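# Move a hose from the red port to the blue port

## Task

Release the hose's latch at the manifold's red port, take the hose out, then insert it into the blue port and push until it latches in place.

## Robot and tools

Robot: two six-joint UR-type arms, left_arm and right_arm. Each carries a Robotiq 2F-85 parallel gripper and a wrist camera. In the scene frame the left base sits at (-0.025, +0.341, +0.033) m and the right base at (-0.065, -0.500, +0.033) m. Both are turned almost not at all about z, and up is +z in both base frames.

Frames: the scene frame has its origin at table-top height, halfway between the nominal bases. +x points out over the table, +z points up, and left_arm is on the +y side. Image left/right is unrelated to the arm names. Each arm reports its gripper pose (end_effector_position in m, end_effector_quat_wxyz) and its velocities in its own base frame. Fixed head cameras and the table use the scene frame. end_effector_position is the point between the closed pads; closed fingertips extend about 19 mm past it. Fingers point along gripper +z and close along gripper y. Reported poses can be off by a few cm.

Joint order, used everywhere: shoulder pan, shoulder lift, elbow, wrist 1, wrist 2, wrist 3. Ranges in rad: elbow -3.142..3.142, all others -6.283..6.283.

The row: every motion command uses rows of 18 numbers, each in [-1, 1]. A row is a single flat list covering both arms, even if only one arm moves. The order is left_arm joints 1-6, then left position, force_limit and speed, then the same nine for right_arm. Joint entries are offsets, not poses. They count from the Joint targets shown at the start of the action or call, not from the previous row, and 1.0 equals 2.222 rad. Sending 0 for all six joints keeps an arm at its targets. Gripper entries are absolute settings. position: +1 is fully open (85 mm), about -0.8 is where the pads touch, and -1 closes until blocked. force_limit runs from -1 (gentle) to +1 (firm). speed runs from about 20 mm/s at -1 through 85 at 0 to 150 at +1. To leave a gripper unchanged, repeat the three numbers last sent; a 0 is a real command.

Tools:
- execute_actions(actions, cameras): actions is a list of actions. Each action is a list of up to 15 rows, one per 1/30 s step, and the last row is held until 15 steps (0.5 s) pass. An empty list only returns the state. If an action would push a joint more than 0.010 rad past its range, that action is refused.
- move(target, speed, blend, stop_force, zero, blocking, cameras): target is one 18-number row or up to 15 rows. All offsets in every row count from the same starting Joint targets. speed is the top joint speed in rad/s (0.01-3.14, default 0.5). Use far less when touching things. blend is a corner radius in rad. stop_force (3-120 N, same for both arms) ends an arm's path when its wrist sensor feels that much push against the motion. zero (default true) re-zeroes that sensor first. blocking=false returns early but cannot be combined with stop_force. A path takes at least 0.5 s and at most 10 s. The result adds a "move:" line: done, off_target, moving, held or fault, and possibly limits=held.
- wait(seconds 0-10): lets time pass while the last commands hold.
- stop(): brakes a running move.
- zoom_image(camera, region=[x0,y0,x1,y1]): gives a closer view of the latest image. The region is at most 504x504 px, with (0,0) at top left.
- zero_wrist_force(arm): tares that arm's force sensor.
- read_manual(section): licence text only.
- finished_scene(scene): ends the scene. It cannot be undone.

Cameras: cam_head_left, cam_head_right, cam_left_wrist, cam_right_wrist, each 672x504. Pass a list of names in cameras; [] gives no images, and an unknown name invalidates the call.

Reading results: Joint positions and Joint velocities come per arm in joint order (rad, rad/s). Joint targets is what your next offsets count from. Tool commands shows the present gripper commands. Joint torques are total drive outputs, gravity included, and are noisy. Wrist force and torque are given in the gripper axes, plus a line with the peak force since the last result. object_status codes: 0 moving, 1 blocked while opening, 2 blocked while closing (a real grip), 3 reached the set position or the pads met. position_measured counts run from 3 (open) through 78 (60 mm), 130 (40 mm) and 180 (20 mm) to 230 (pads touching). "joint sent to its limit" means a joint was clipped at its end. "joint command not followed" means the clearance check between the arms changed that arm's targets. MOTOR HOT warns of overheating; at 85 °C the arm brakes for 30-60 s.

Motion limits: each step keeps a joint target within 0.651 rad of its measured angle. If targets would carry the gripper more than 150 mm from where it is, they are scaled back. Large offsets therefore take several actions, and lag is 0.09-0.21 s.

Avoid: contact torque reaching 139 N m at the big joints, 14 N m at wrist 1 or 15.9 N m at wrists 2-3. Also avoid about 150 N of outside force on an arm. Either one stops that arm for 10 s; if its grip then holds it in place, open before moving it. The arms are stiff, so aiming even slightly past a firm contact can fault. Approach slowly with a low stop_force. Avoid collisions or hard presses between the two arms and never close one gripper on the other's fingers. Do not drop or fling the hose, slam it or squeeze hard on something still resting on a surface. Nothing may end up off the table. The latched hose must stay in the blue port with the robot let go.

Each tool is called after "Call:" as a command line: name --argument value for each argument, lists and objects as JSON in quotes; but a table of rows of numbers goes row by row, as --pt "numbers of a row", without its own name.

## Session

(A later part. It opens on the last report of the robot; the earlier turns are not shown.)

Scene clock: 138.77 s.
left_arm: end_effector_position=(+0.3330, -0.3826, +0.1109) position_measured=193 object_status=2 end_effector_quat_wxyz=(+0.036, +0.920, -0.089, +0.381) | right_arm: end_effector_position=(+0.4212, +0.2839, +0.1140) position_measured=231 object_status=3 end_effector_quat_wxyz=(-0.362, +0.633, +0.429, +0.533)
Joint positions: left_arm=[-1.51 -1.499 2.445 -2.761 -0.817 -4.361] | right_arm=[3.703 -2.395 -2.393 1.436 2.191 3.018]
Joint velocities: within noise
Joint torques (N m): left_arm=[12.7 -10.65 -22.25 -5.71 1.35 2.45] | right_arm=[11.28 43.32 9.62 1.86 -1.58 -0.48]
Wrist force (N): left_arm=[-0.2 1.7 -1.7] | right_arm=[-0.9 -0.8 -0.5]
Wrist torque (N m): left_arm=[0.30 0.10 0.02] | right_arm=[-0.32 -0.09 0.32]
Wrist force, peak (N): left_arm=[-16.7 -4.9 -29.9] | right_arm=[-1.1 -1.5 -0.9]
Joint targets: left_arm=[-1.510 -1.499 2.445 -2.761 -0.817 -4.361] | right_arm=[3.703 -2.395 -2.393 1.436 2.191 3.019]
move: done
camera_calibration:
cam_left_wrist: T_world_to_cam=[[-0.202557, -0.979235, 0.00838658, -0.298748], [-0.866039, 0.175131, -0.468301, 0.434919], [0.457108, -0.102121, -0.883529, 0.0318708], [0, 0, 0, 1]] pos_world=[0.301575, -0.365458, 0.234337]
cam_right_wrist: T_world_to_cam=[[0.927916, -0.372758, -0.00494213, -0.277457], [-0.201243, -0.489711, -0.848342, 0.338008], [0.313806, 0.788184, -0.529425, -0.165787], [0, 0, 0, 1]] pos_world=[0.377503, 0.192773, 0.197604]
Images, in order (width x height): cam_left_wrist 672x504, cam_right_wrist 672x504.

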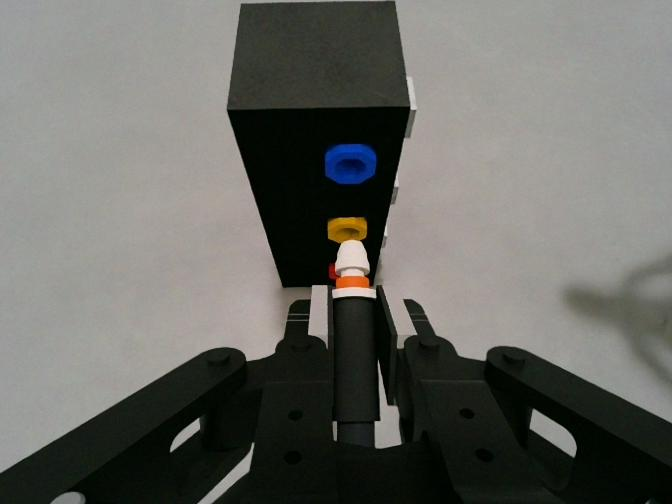

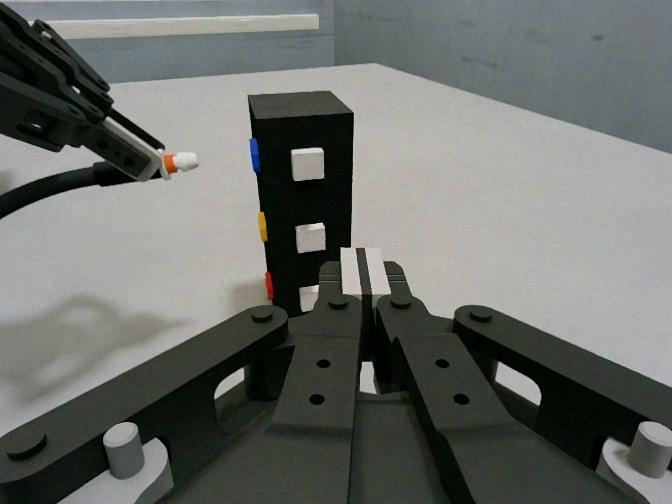

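Call:
zoom_image --camera "cam_right_wrist" --region '[80, 110, 290, 210]'

Call:
zoom_image --camera "cam_left_wrist" --region '[300, 130, 410, 310]'

Call:
zoom_image --camera "cam_left_wrist" --region '[290, 270, 420, 450]'

Scaled by 2.400 from the camera's 672x504 image, which has a finer 960x720 frame.

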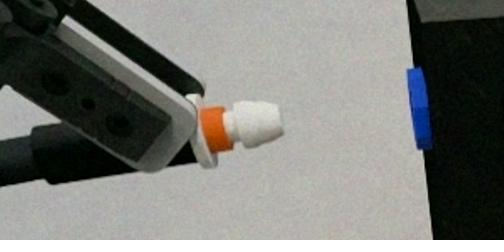

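Scaled by 2.800 from the camera's 672x504 image, which has a finer 960x720 frame.

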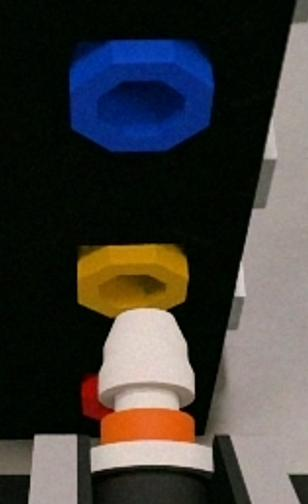

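Scaled by 2.800 from the camera's 672x504 image, which has a finer 960x720 frame.

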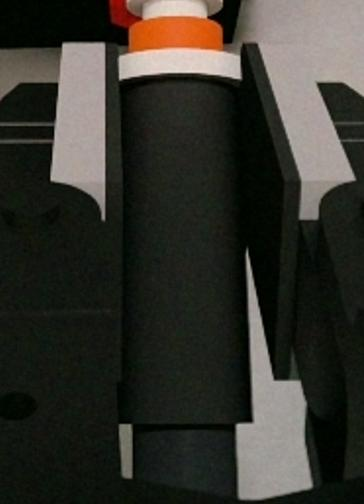

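Call:
move --target '[0.0126, -0.01026, -0.01328, 0.02426, -0.02655, 0.00842, -1, -0.2, -1, 0, 0, 0, 0, 0, 0, -0.82, -0.5, 0.5]' --speed 0.08 --cameras '["cam_left_wrist", "cam_right_wrist"]'

Call:
zoom_image --camera "cam_right_wrist" --region '[80, 110, 290, 210]'

Call:
zoom_image --camera "cam_left_wrist" --region '[290, 110, 420, 310]'

Scene clock: 184.53 s.
left_arm: end_effector_position=(+0.3331, -0.3829, +0.1140) position_measured=193 object_status=2 end_effector_quat_wxyz=(+0.034, +0.930, -0.090, +0.355) end_effector_velocity=(+0.001, -0.001, +0.001) end_effector_angular_velocity=(-0.004, -0.006, +0.000) | right_arm: end_effector_position=(+0.4212, +0.2839, +0.1141) position_measured=231 object_status=3 end_effector_quat_wxyz=(-0.362, +0.633, +0.429, +0.533)
Joint positions: left_arm=[-1.482 -1.522 2.415 -2.706 -0.876 -4.342] | right_arm=[3.703 -2.395 -2.393 1.436 2.191 3.019]
Joint velocities: left_arm=[-0.001 0 0.001 -0.005 0.006 0] | right_arm=[within noise]
Joint torques (N m): left_arm=[-8.31 -12.69 -7.74 -5.68 3.18 0.41] | right_arm=[10.27 42.28 1.24 6.01 -1.45 1.21]
Wrist force (N): left_arm=[-0.1 1.6 -2.1] | right_arm=[-0.7 -0.7 0.0]
Wrist torque (N m): left_arm=[0.31 0.08 0.01] | right_arm=[-0.30 -0.12 0.33]
Wrist force, peak (N): left_arm=[0.2 1.7 -2.1] | right_arm=[-1.0 -1.1 -0.1]
Joint targets: left_arm=[-1.482 -1.522 2.415 -2.707 -0.876 -4.342] | right_arm=[3.703 -2.395 -2.393 1.436 2.191 3.019]
move: done
camera_calibration:
cam_left_wrist: T_world_to_cam=[[-0.201833, -0.97937, 0.00984591, -0.29956], [-0.890511, 0.179317, -0.418132, 0.440634], [0.407741, -0.0931608, -0.908333, 0.0572719], [0, 0, 0, 1]] pos_world=[0.308576, -0.367058, 0.239215]
cam_right_wrist: T_world_to_cam=[[0.927958, -0.372654, -0.00483661, -0.277476], [-0.201036, -0.489595, -0.848458, 0.33798], [0.313813, 0.788306, -0.52924, -0.165928], [0, 0, 0, 1]] pos_world=[0.377502, 0.192873, 0.197605]
Images, in order (width x height): cam_left_wrist 672x504, cam_right_wrist 672x504.

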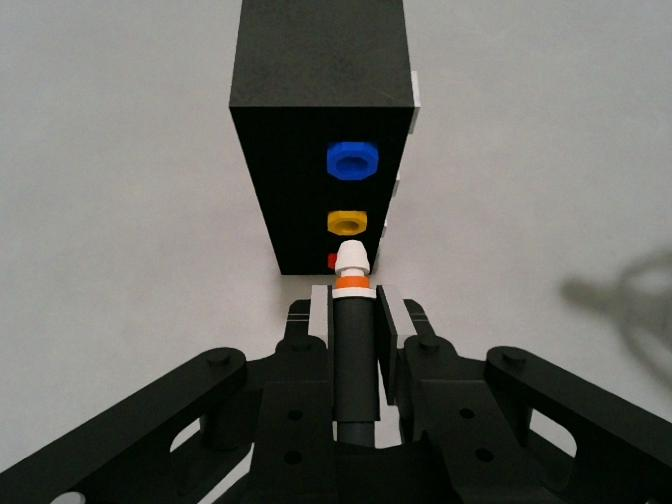

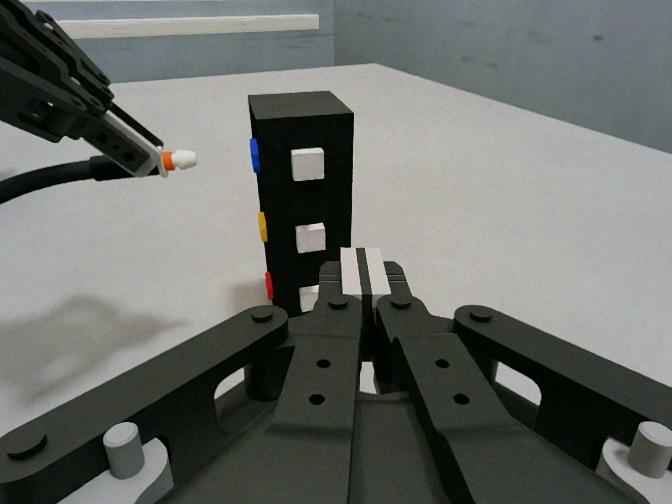

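Scaled by 2.400 from the camera's 672x504 image, which has a finer 960x720 frame.

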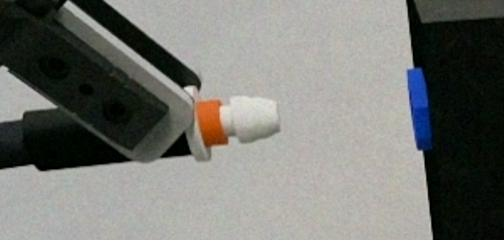

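Scaled by 2.520 from the camera's 672x504 image, which has a finer 960x720 frame.

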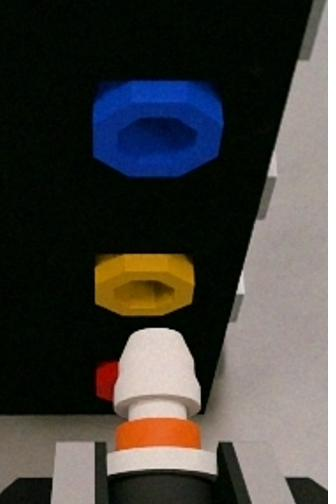

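Call:
zoom_image --camera "cam_left_wrist" --region '[310, 120, 400, 210]'

Call:
zoom_image --camera "cam_left_wrist" --region '[310, 220, 400, 310]'

Call:
zoom_image --camera "cam_left_wrist" --region '[290, 280, 430, 440]'

Scaled by 5.600 from the camera's 672x504 image, which has a finer 960x720 frame.

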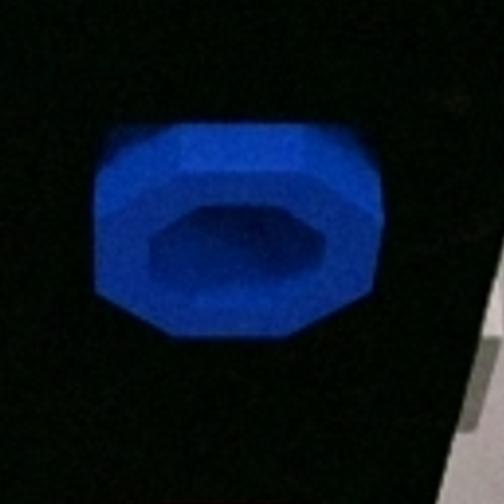

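Scaled by 5.600 from the camera's 672x504 image, which has a finer 960x720 frame.

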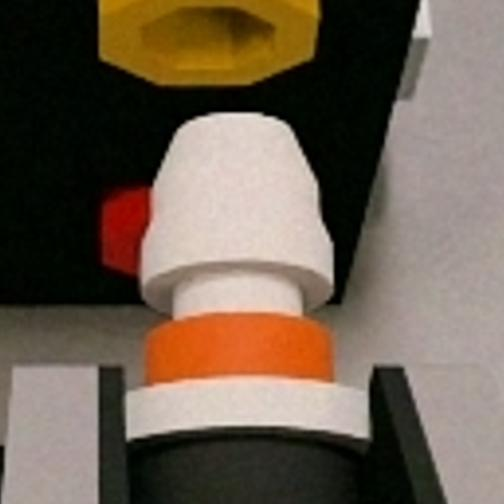

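Scaled by 3.150 from the camera's 672x504 image, which has a finer 960x720 frame.

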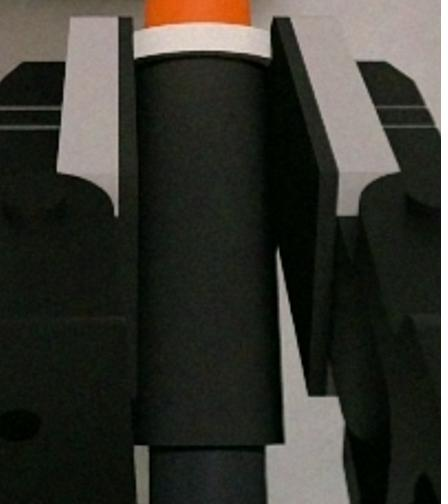

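Call:
move --target '[0.02871, 0.02286, -0.01683, -0.02889, -0.00761, 0.03569, -1, -0.2, -1, 0, 0, 0, 0, 0, 0, -0.82, -0.5, 0.5]' --speed 0.07 --stop_force 8 --cameras '["cam_left_wrist", "cam_right_wrist"]'

Call:
zoom_image --camera "cam_right_wrist" --region '[120, 110, 290, 210]'

Call:
zoom_image --camera "cam_left_wrist" --region '[300, 170, 410, 310]'

Scene clock: 200.63 s.
left_arm: end_effector_position=(+0.3575, -0.3876, +0.1140) position_measured=193 object_status=2 end_effector_quat_wxyz=(+0.034, +0.930, -0.090, +0.355) | right_arm: end_effector_position=(+0.4212, +0.2839, +0.1141) position_measured=231 object_status=3 end_effector_quat_wxyz=(-0.362, +0.633, +0.429, +0.533)
Joint positions: left_arm=[-1.418 -1.471 2.378 -2.771 -0.893 -4.263] | right_arm=[3.703 -2.395 -2.393 1.436 2.191 3.019]
Joint velocities: within noise
Joint torques (N m): left_arm=[-9.22 -30.62 -6.66 -0.65 2.29 -2.78] | right_arm=[9.52 40.7 -8.02 5.94 -0.95 1.22]
Wrist force (N): left_arm=[-0.3 1.7 -1.7] | right_arm=[-0.7 -0.8 -0.3]
Wrist torque (N m): left_arm=[0.29 0.16 0.02] | right_arm=[-0.32 -0.12 0.32]
Wrist force, peak (N): left_arm=[-0.3 1.9 -2.5] | right_arm=[-1.0 -1.2 -0.2]
Joint targets: left_arm=[-1.418 -1.471 2.378 -2.771 -0.893 -4.263] | right_arm=[3.703 -2.395 -2.393 1.436 2.191 3.019]
move: done
camera_calibration:
cam_left_wrist: T_world_to_cam=[[-0.201725, -0.979388, 0.0102604, -0.299281], [-0.890395, 0.179011, -0.418512, 0.463083], [0.408049, -0.0935602, -0.908153, 0.0465092], [0, 0, 0, 1]] pos_world=[0.332976, -0.371658, 0.239114]
cam_right_wrist: T_world_to_cam=[[0.927958, -0.372654, -0.00483661, -0.277476], [-0.201036, -0.489595, -0.848458, 0.33798], [0.313813, 0.788306, -0.52924, -0.165928], [0, 0, 0, 1]] pos_world=[0.377502, 0.192873, 0.197605]
Images, in order (width x height): cam_left_wrist 672x504, cam_right_wrist 672x504.

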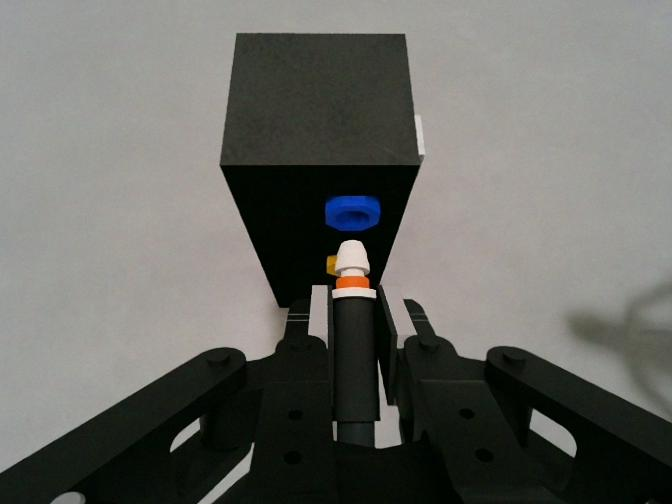

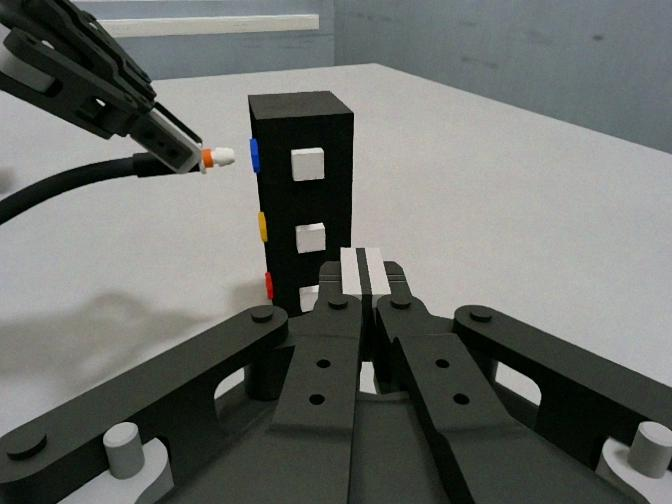

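Scaled by 2.965 from the camera's 672x504 image, which has a finer 960x720 frame.

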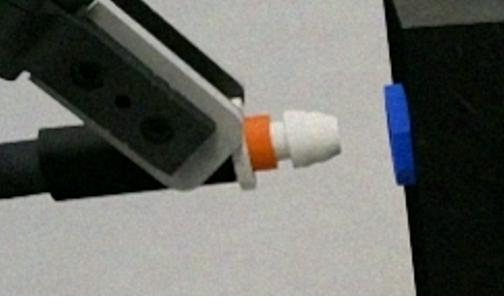

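Scaled by 3.600 from the camera's 672x504 image, which has a finer 960x720 frame.

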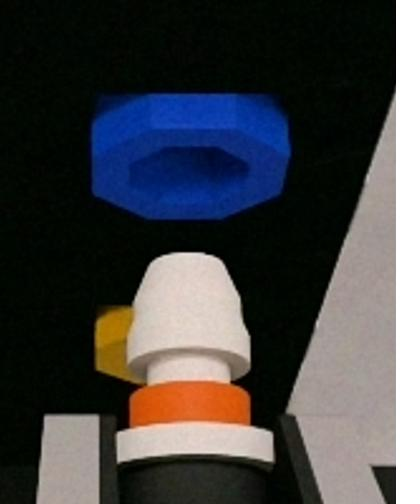

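Call:
move --target '[0.02282, 0.01724, -0.0167, -0.01643, -0.00941, 0.02682, -1, -0.2, -1, 0, 0, 0, 0, 0, 0, -0.82, -0.5, 0.5]' --speed 0.04 --stop_force 12 --cameras '["cam_left_wrist", "cam_right_wrist"]'

Call:
zoom_image --camera "cam_right_wrist" --region '[150, 110, 290, 210]'

Call:
zoom_image --camera "cam_left_wrist" --region '[300, 190, 410, 310]'

Scene clock: 215.97 s.
left_arm: end_effector_position=(+0.3771, -0.3919, +0.1141) position_measured=193 object_status=2 end_effector_quat_wxyz=(+0.035, +0.931, -0.090, +0.352) | right_arm: end_effector_position=(+0.4212, +0.2839, +0.1141) position_measured=231 object_status=3 end_effector_quat_wxyz=(-0.362, +0.633, +0.429, +0.533)
Joint positions: left_arm=[-1.368 -1.433 2.341 -2.808 -0.914 -4.204] | right_arm=[3.703 -2.395 -2.393 1.436 2.191 3.019]
Joint velocities: within noise
Joint torques (N m): left_arm=[-9.18 -33.29 -8.75 -1.66 4.12 -2.71] | right_arm=[8.82 38.7 -5.47 5.82 -0.7 0.87]
Wrist force (N): left_arm=[-5.2 -0.7 -5.1] | right_arm=[-0.6 -0.8 -0.1]
Wrist torque (N m): left_arm=[0.34 0.04 -0.06] | right_arm=[-0.32 -0.13 0.32]
Wrist force, peak (N): left_arm=[-8.0 -0.5 -7.2] | right_arm=[-0.8 -1.1 -0.4]
Joint targets: left_arm=[-1.368 -1.433 2.341 -2.808 -0.914 -4.204] | right_arm=[3.703 -2.395 -2.393 1.436 2.191 3.019]
move: done
camera_calibration:
cam_left_wrist: T_world_to_cam=[[-0.20188, -0.97935, 0.0108811, -0.299578], [-0.892731, 0.179432, -0.413322, 0.481811], [0.402835, -0.0931553, -0.91052, 0.0406444], [0, 0, 0, 1]] pos_world=[0.353276, -0.376058, 0.239411]
cam_right_wrist: T_world_to_cam=[[0.927958, -0.372654, -0.00483661, -0.277476], [-0.201036, -0.489595, -0.848458, 0.33798], [0.313813, 0.788306, -0.52924, -0.165928], [0, 0, 0, 1]] pos_world=[0.377502, 0.192873, 0.197605]
Images, in order (width x height): cam_left_wrist 672x504, cam_right_wrist 672x504.

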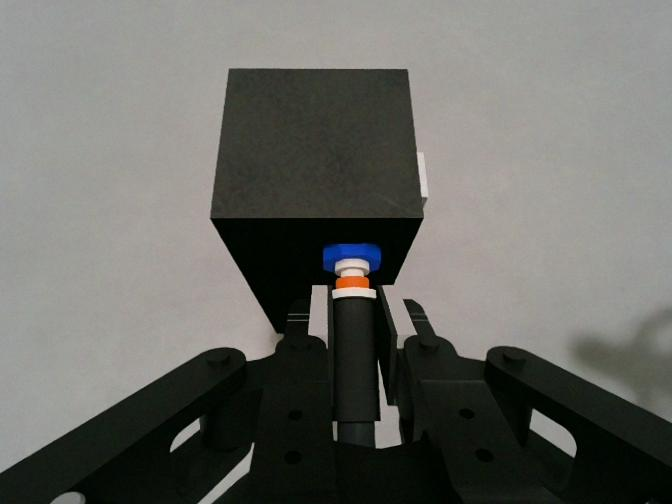

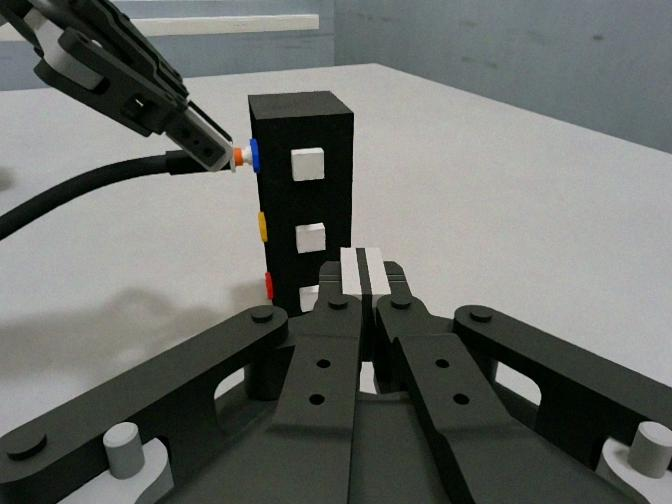

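Scaled by 3.600 from the camera's 672x504 image, which has a finer 960x720 frame.

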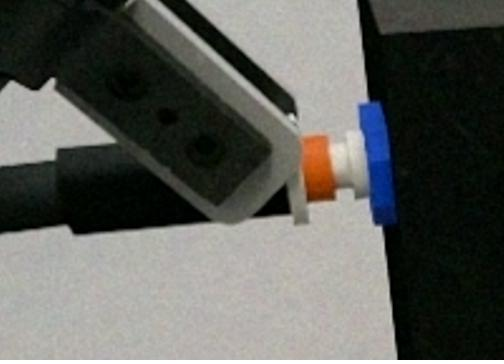

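Scaled by 4.200 from the camera's 672x504 image, which has a finer 960x720 frame.

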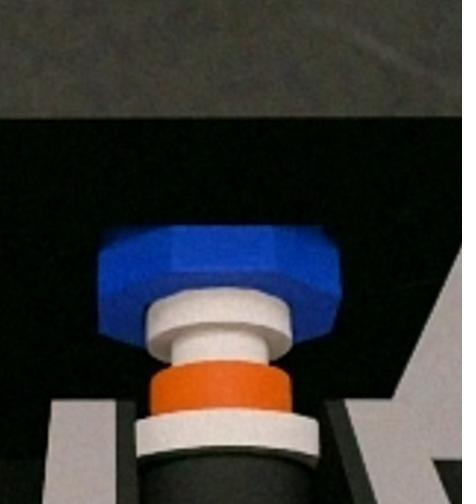

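Call:
move --target '[0.0176, 0.01319, -0.01427, -0.00977, -0.00824, 0.0198, -1, -0.2, -1, 0, 0, 0, 0, 0, 0, -0.82, -0.5, 0.5]' --speed 0.02 --stop_force 38 --zero false --cameras '["cam_left_wrist", "cam_right_wrist"]'

Call:
zoom_image --camera "cam_right_wrist" --region '[150, 110, 290, 210]'

Call:
zoom_image --camera "cam_left_wrist" --region '[300, 200, 420, 330]'

Scene clock: 221.27 s.
left_arm: end_effector_position=(+0.3870, -0.3940, +0.1142) position_measured=193 object_status=2 end_effector_quat_wxyz=(+0.034, +0.932, -0.090, +0.351) | right_arm: end_effector_position=(+0.4212, +0.2839, +0.1141) position_measured=231 object_status=3 end_effector_quat_wxyz=(-0.362, +0.633, +0.429, +0.533)
Joint positions: left_arm=[-1.343 -1.415 2.32 -2.821 -0.925 -4.176] | right_arm=[3.703 -2.395 -2.393 1.436 2.191 3.019]
Joint velocities: within noise
Joint torques (N m): left_arm=[-9.96 -23.81 -7.44 -1.07 0.91 -2.55] | right_arm=[7.06 37.54 -4.7 5.75 -0.4 0.86]
Wrist force (N): left_arm=[-0.9 -12.8 -33.4] | right_arm=[-0.8 -0.7 0.1]
Wrist torque (N m): left_arm=[0.64 -0.05 0.00] | right_arm=[-0.30 -0.11 0.32]
Wrist force, peak (N): left_arm=[-6.5 -18.2 -53.6] | right_arm=[-1.2 -0.9 -0.2]
Joint targets: left_arm=[-1.343 -1.415 2.320 -2.821 -0.925 -4.176] | right_arm=[3.703 -2.395 -2.393 1.436 2.191 3.019]
move: contact (left_arm); left_arm: the wrist 3 is farthest, 0.016 rad from its target
camera_calibration:
cam_left_wrist: T_world_to_cam=[[-0.20186, -0.979353, 0.0110022, -0.299691], [-0.894291, 0.179723, -0.40981, 0.491278], [0.399371, -0.0925633, -0.912105, 0.0382426], [0, 0, 0, 1]] pos_world=[0.363576, -0.378258, 0.239509]
cam_right_wrist: T_world_to_cam=[[0.927958, -0.372654, -0.00483661, -0.277476], [-0.201036, -0.489595, -0.848458, 0.33798], [0.313813, 0.788306, -0.52924, -0.165928], [0, 0, 0, 1]] pos_world=[0.377502, 0.192873, 0.197605]
Images, in order (width x height): cam_left_wrist 672x504, cam_right_wrist 672x504.

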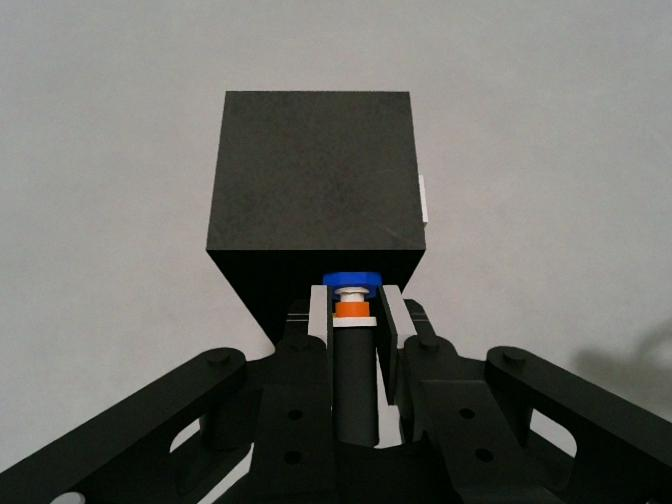

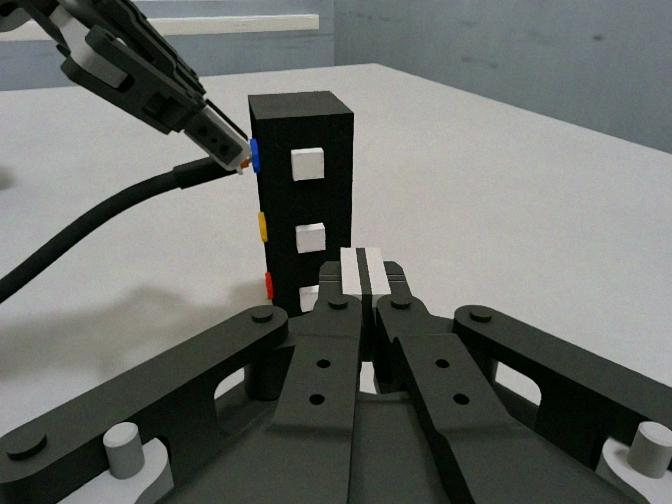

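Scaled by 3.600 from the camera's 672x504 image, which has a finer 960x720 frame.

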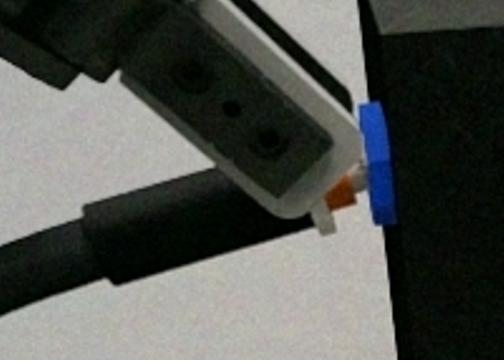

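Scaled by 3.877 from the camera's 672x504 image, which has a finer 960x720 frame.

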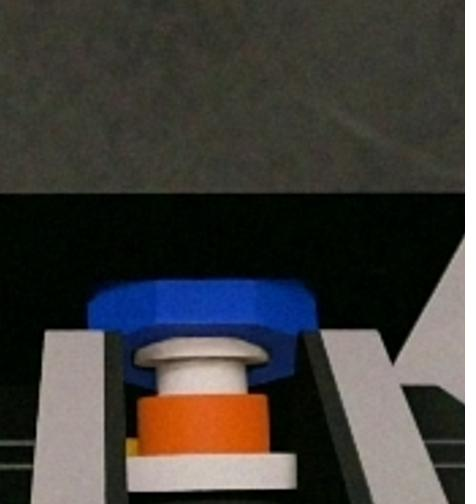

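Call:
move --pt "-0.03384 -0.02529 0.02592 0.02241 0.01445 -0.03902 -1 -0.2 -1 0 0 0 0 0 0 -0.82 -0.5 0.5" --pt "-0.06931 -0.08812 0.03227 0.13353 -0.03794 -0.09897 -1 -0.2 -1 0 0 0 0 0 0 -0.82 -0.5 0.5" --speed '[0.06, 0.15]' --cameras '["cam_left_wrist", "cam_right_wrist"]'

Call:
zoom_image --camera "cam_right_wrist" --region '[20, 90, 270, 230]'

Call:
zoom_image --camera "cam_left_wrist" --region '[280, 200, 430, 460]'

Scene clock: 244.10 s.
left_arm: end_effector_position=(+0.2986, -0.3760, +0.1136) position_measured=230 object_status=3 end_effector_quat_wxyz=(+0.028, +0.953, -0.092, +0.287) | right_arm: end_effector_position=(+0.4212, +0.2839, +0.1141) position_measured=231 object_status=3 end_effector_quat_wxyz=(-0.362, +0.633, +0.429, +0.533)
Joint positions: left_arm=[-1.497 -1.61 2.392 -2.525 -1.01 -4.396] | right_arm=[3.703 -2.395 -2.393 1.436 2.191 3.019]
Joint velocities: within noise
Joint torques (N m): left_arm=[11.66 -7.9 -14.64 -6.51 2.82 2.33] | right_arm=[7.13 36.72 -2.15 5.93 0.03 0.87]
Wrist force (N): left_arm=[-0.6 1.3 -2.2] | right_arm=[-0.7 -0.8 -0.2]
Wrist torque (N m): left_arm=[0.27 0.25 -0.05] | right_arm=[-0.33 -0.12 0.32]
Wrist force, peak (N): left_arm=[-0.4 -12.7 -33.6] | right_arm=[-0.9 -1.1 -0.6]
Joint targets: left_arm=[-1.497 -1.610 2.392 -2.525 -1.010 -4.396] | right_arm=[3.703 -2.395 -2.393 1.436 2.191 3.019]
move: done
camera_calibration:
cam_left_wrist: T_world_to_cam=[[-0.200667, -0.979599, 0.0109098, -0.300262], [-0.940361, 0.189483, -0.282521, 0.411753], [0.27469, -0.0669518, -0.959199, 0.126936], [0, 0, 0, 1]] pos_world=[0.292075, -0.363658, 0.241362]
cam_right_wrist: T_world_to_cam=[[0.927958, -0.372654, -0.00483661, -0.277476], [-0.201036, -0.489595, -0.848458, 0.33798], [0.313813, 0.788306, -0.52924, -0.165928], [0, 0, 0, 1]] pos_world=[0.377502, 0.192873, 0.197605]
Images, in order (width x height): cam_left_wrist 672x504, cam_right_wrist 672x504.

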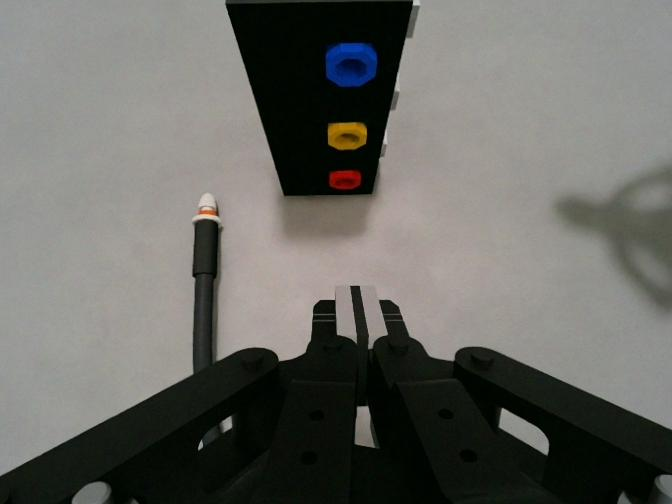

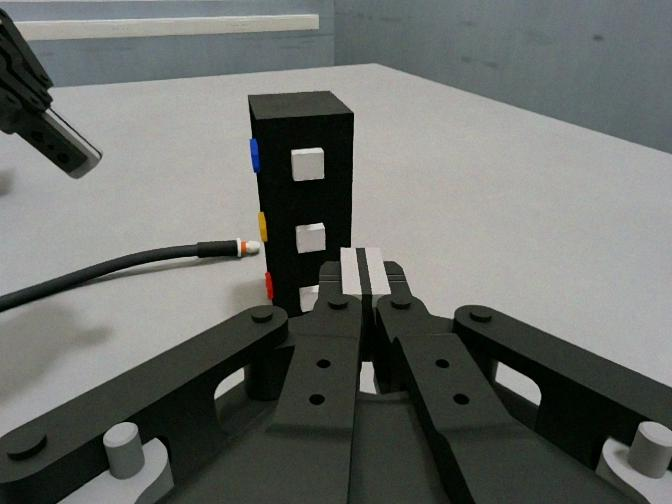

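Scaled by 2.016 from the camera's 672x504 image, which has a finer 960x720 frame.

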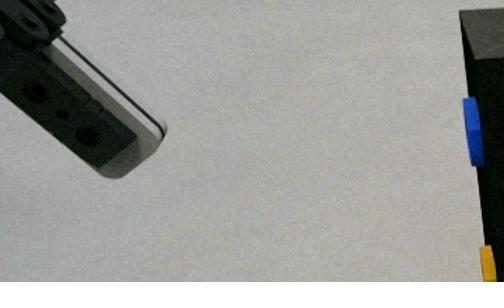

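Scaled by 1.938 from the camera's 672x504 image, which has a finer 960x720 frame.

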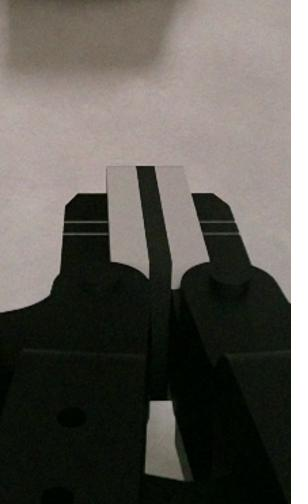

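Call:
zoom_image --camera "cam_left_wrist" --region '[150, 170, 270, 350]'

Call:
zoom_image --camera "cam_right_wrist" --region '[0, 200, 280, 340]'

Scaled by 2.800 from the camera's 672x504 image, which has a finer 960x720 frame.

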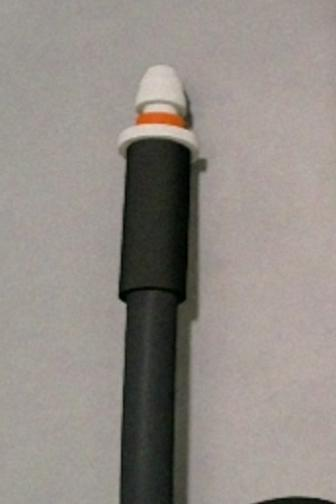

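Scaled by 1.800 from the camera's 672x504 image, which has a finer 960x720 frame.

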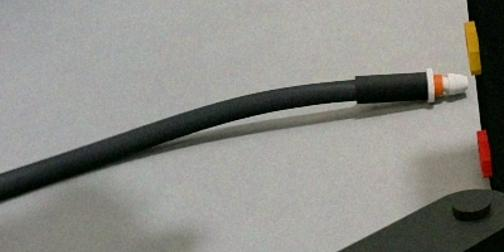

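Call:
move --target '[0.02246, 0.04388, 0.10468, -0.15774, 0.05158, -0.00639, 0.0, 0.1, 0.5, 0, 0, 0, 0, 0, 0, -0.82, -0.5, 0.5]' --speed 0.3 --cameras '["cam_left_wrist", "cam_right_wrist"]'

Call:
zoom_image --camera "cam_left_wrist" --region '[220, 180, 490, 430]'

Call:
zoom_image --camera "cam_right_wrist" --region '[60, 140, 310, 310]'

Scene clock: 267.80 s.
left_arm: end_effector_position=(+0.3332, -0.2956, +0.0574) position_measured=129 object_status=3 end_effector_quat_wxyz=(+0.019, +0.938, -0.052, +0.342) | right_arm: end_effector_position=(+0.4212, +0.2839, +0.1141) position_measured=231 object_status=3 end_effector_quat_wxyz=(-0.362, +0.633, +0.429, +0.533)
Joint positions: left_arm=[-1.447 -1.513 2.625 -2.875 -0.895 -4.41] | right_arm=[3.703 -2.395 -2.393 1.436 2.191 3.019]
Joint velocities: within noise
Joint torques (N m): left_arm=[-9.84 -24.67 -20.35 -1.66 -0.46 -0.7] | right_arm=[6.59 36.44 -0.43 5.83 0.17 0.96]
Wrist force (N): left_arm=[-0.3 1.2 -2.4] | right_arm=[-0.8 -1.0 -0.1]
Wrist torque (N m): left_arm=[0.27 0.20 0.02] | right_arm=[-0.36 -0.11 0.32]
Wrist force, peak (N): left_arm=[-0.3 2.5 -3.4] | right_arm=[-0.9 -1.3 -0.4]
Joint targets: left_arm=[-1.447 -1.513 2.625 -2.875 -0.895 -4.410] | right_arm=[3.703 -2.395 -2.393 1.436 2.191 3.019]
move: done
camera_calibration:
cam_left_wrist: T_world_to_cam=[[-0.120504, -0.992664, 0.00983594, -0.24442], [-0.914535, 0.107155, -0.390055, 0.386438], [0.38614, -0.0559984, -0.920739, 0.0327647], [0, 0, 0, 1]] pos_world=[0.311306, -0.282201, 0.183304]
cam_right_wrist: T_world_to_cam=[[0.927958, -0.372654, -0.00483661, -0.277476], [-0.201036, -0.489595, -0.848458, 0.33798], [0.313813, 0.788306, -0.52924, -0.165928], [0, 0, 0, 1]] pos_world=[0.377502, 0.192873, 0.197605]
Images, in order (width x height): cam_left_wrist 672x504, cam_right_wrist 672x504.

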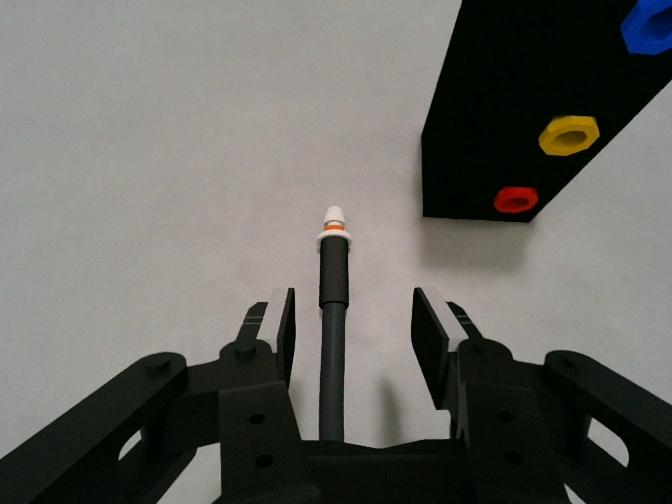

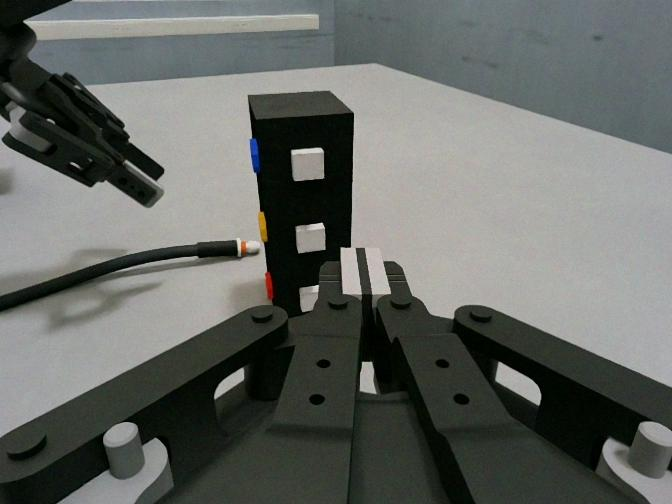

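Scaled by 1.867 from the camera's 672x504 image, which has a finer 960x720 frame.

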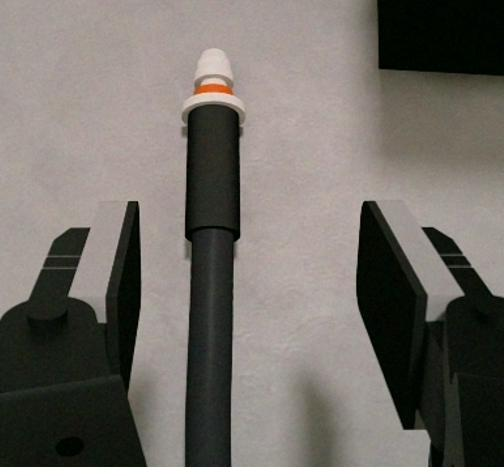

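Scaled by 2.016 from the camera's 672x504 image, which has a finer 960x720 frame.

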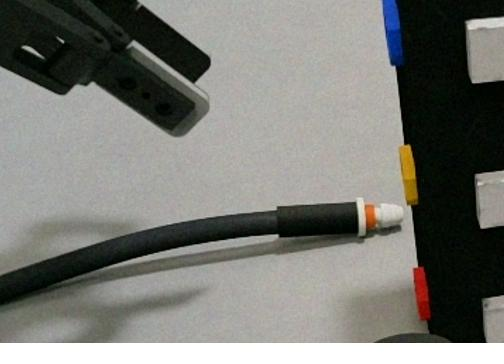

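Call:
move --target '[0.14172, 0.02867, -0.09775, 0.07106, -0.17093, 0.12381, 0.0, 0.1, 0.5, 0, 0, 0, 0, 0, 0, -0.82, -0.5, 0.5]' --speed 0.25 --cameras '["cam_left_wrist", "cam_right_wrist"]'

Call:
zoom_image --camera "cam_left_wrist" --region '[220, 160, 490, 430]'

Call:
zoom_image --camera "cam_right_wrist" --region '[60, 140, 310, 310]'

Scene clock: 287.67 s.
left_arm: end_effector_position=(+0.3674, -0.2926, +0.0406) position_measured=129 object_status=3 end_effector_quat_wxyz=(+0.010, +0.983, -0.054, +0.173) | right_arm: end_effector_position=(+0.4212, +0.2839, +0.1141) position_measured=231 object_status=3 end_effector_quat_wxyz=(-0.362, +0.633, +0.429, +0.533)
Joint positions: left_arm=[-1.132 -1.449 2.407 -2.717 -1.275 -4.135] | right_arm=[3.703 -2.395 -2.393 1.436 2.191 3.019]
Joint velocities: within noise
Joint torques (N m): left_arm=[-4.34 -31.58 -5.8 -6.46 1.04 -2.43] | right_arm=[5.88 36.57 -0.13 5.69 0.49 0.93]
Wrist force (N): left_arm=[0.4 2.2 -2.1] | right_arm=[-0.7 -0.8 0.0]
Wrist torque (N m): left_arm=[0.40 0.16 -0.08] | right_arm=[-0.31 -0.12 0.32]
Wrist force, peak (N): left_arm=[-0.4 1.5 -3.0] | right_arm=[-0.7 -1.1 -0.3]
Joint targets: left_arm=[-1.132 -1.449 2.408 -2.717 -1.275 -4.135] | right_arm=[3.703 -2.395 -2.393 1.436 2.191 3.019]
move: done
camera_calibration:
cam_left_wrist: T_world_to_cam=[[-0.11664, -0.993085, 0.0132846, -0.238799], [-0.991937, 0.115817, -0.051448, 0.428021], [0.0495537, -0.0191784, -0.998587, 0.141883], [0, 0, 0, 1]] pos_world=[0.389686, -0.283999, 0.166876]
cam_right_wrist: T_world_to_cam=[[0.927958, -0.372654, -0.00483661, -0.277476], [-0.201036, -0.489595, -0.848458, 0.33798], [0.313813, 0.788306, -0.52924, -0.165928], [0, 0, 0, 1]] pos_world=[0.377502, 0.192873, 0.197605]
Images, in order (width x height): cam_left_wrist 672x504, cam_right_wrist 672x504.

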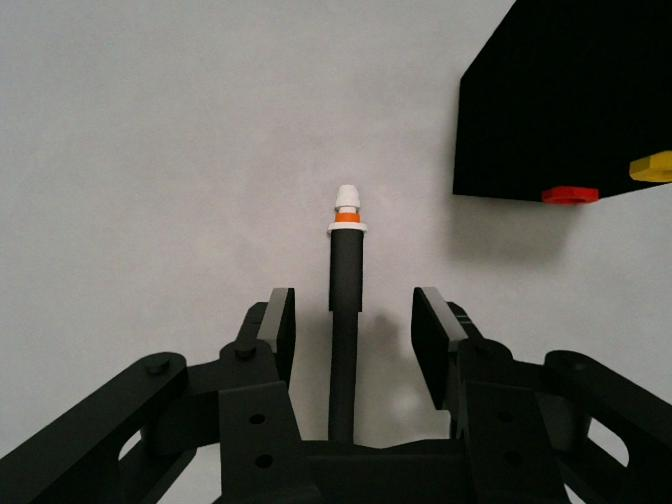

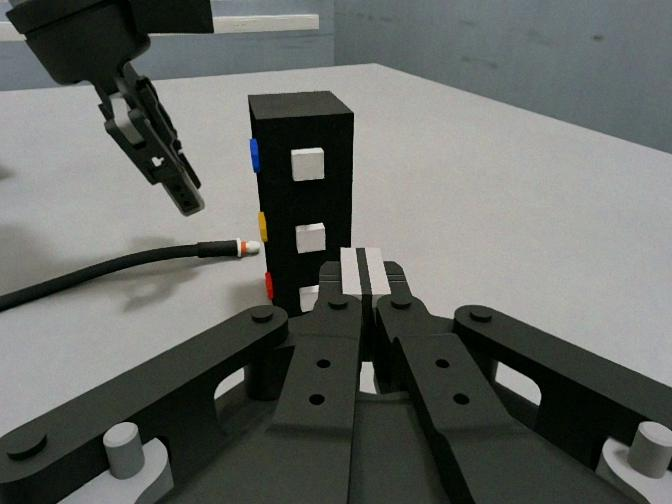

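Scaled by 1.867 from the camera's 672x504 image, which has a finer 960x720 frame.

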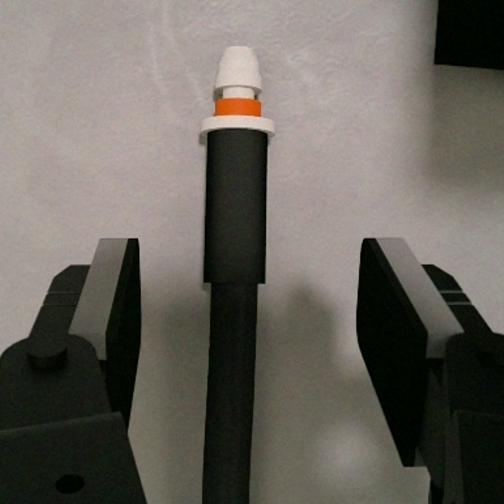

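Scaled by 2.016 from the camera's 672x504 image, which has a finer 960x720 frame.

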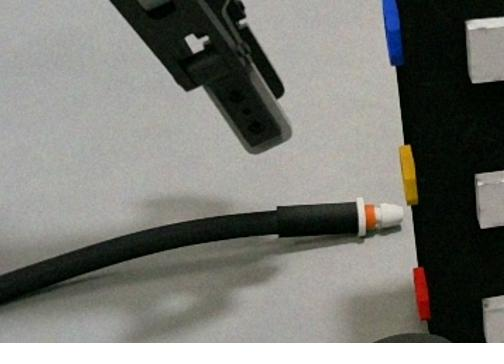

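Call:
move --target '[0.02345, 0.08006, -0.00693, -0.08006, -0.00455, 0.02403, 0.0, 0.1, 0.5, 0, 0, 0, 0, 0, 0, -0.82, -0.5, 0.5]' --speed 0.07 --stop_force 7 --cameras '["cam_left_wrist", "cam_right_wrist"]'

Call:
zoom_image --camera "cam_left_wrist" --region '[220, 180, 490, 430]'

Call:
zoom_image --camera "cam_right_wrist" --region '[100, 150, 310, 310]'

Scene clock: 300.60 s.
left_arm: end_effector_position=(+0.3905, -0.2941, -0.0059) position_measured=129 object_status=3 end_effector_quat_wxyz=(+0.010, +0.983, -0.055, +0.173) | right_arm: end_effector_position=(+0.4212, +0.2839, +0.1141) position_measured=231 object_status=3 end_effector_quat_wxyz=(-0.362, +0.633, +0.429, +0.533)
Joint positions: left_arm=[-1.08 -1.271 2.392 -2.895 -1.285 -4.081] | right_arm=[3.703 -2.395 -2.393 1.436 2.191 3.019]
Joint velocities: within noise
Joint torques (N m): left_arm=[-9.91 -35.46 -7.59 -0.81 1.27 -2.63] | right_arm=[4.03 36.44 2.54 5.82 0.56 1.38]
Wrist force (N): left_arm=[0.0 2.3 -2.2] | right_arm=[-0.9 -0.7 -0.1]
Wrist torque (N m): left_arm=[0.44 0.25 -0.08] | right_arm=[-0.31 -0.08 0.33]
Wrist force, peak (N): left_arm=[0.0 2.5 -2.7] | right_arm=[-0.9 -1.1 0.0]
Joint targets: left_arm=[-1.080 -1.271 2.392 -2.895 -1.285 -4.081] | right_arm=[3.703 -2.395 -2.393 1.436 2.191 3.019]
move: done
camera_calibration:
cam_left_wrist: T_world_to_cam=[[-0.116747, -0.99307, 0.0134689, -0.23695], [-0.991919, 0.115912, -0.0515763, 0.448752], [0.0496577, -0.0193815, -0.998578, 0.0941728], [0, 0, 0, 1]] pos_world=[0.412786, -0.285499, 0.120375]
cam_right_wrist: T_world_to_cam=[[0.927958, -0.372654, -0.00483661, -0.277476], [-0.201036, -0.489595, -0.848458, 0.33798], [0.313813, 0.788306, -0.52924, -0.165928], [0, 0, 0, 1]] pos_world=[0.377502, 0.192873, 0.197605]
Images, in order (width x height): cam_left_wrist 672x504, cam_right_wrist 672x504.

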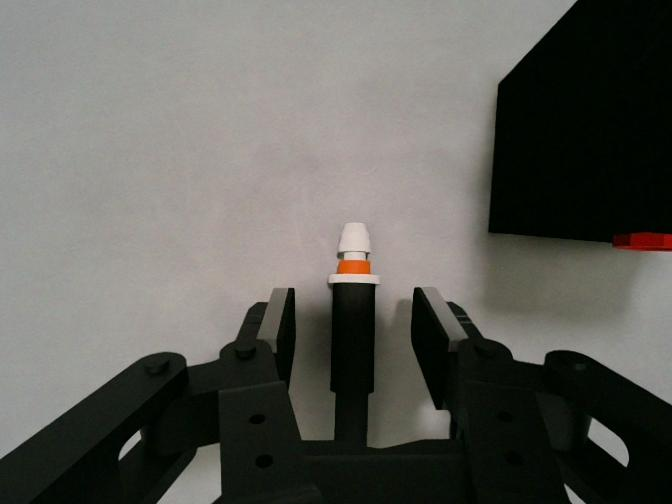

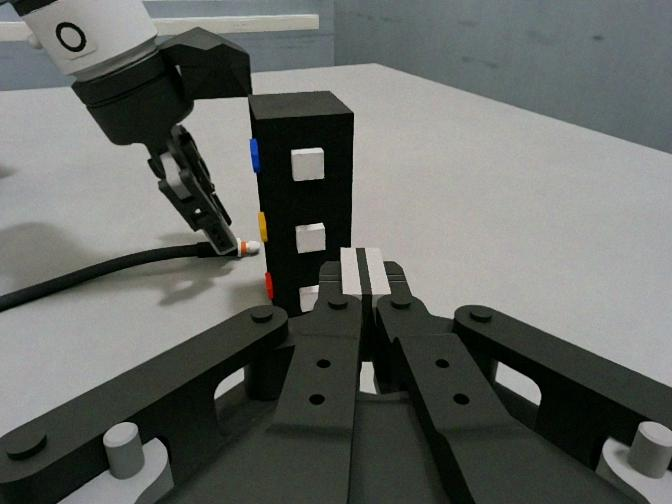

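Scaled by 1.867 from the camera's 672x504 image, which has a finer 960x720 frame.

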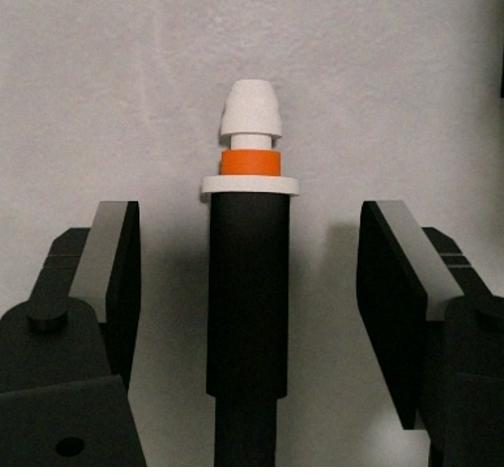

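Scaled by 2.400 from the camera's 672x504 image, which has a finer 960x720 frame.

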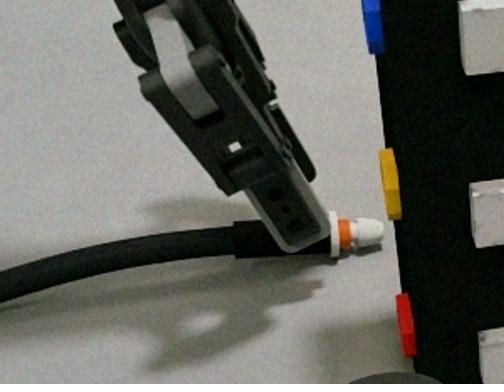

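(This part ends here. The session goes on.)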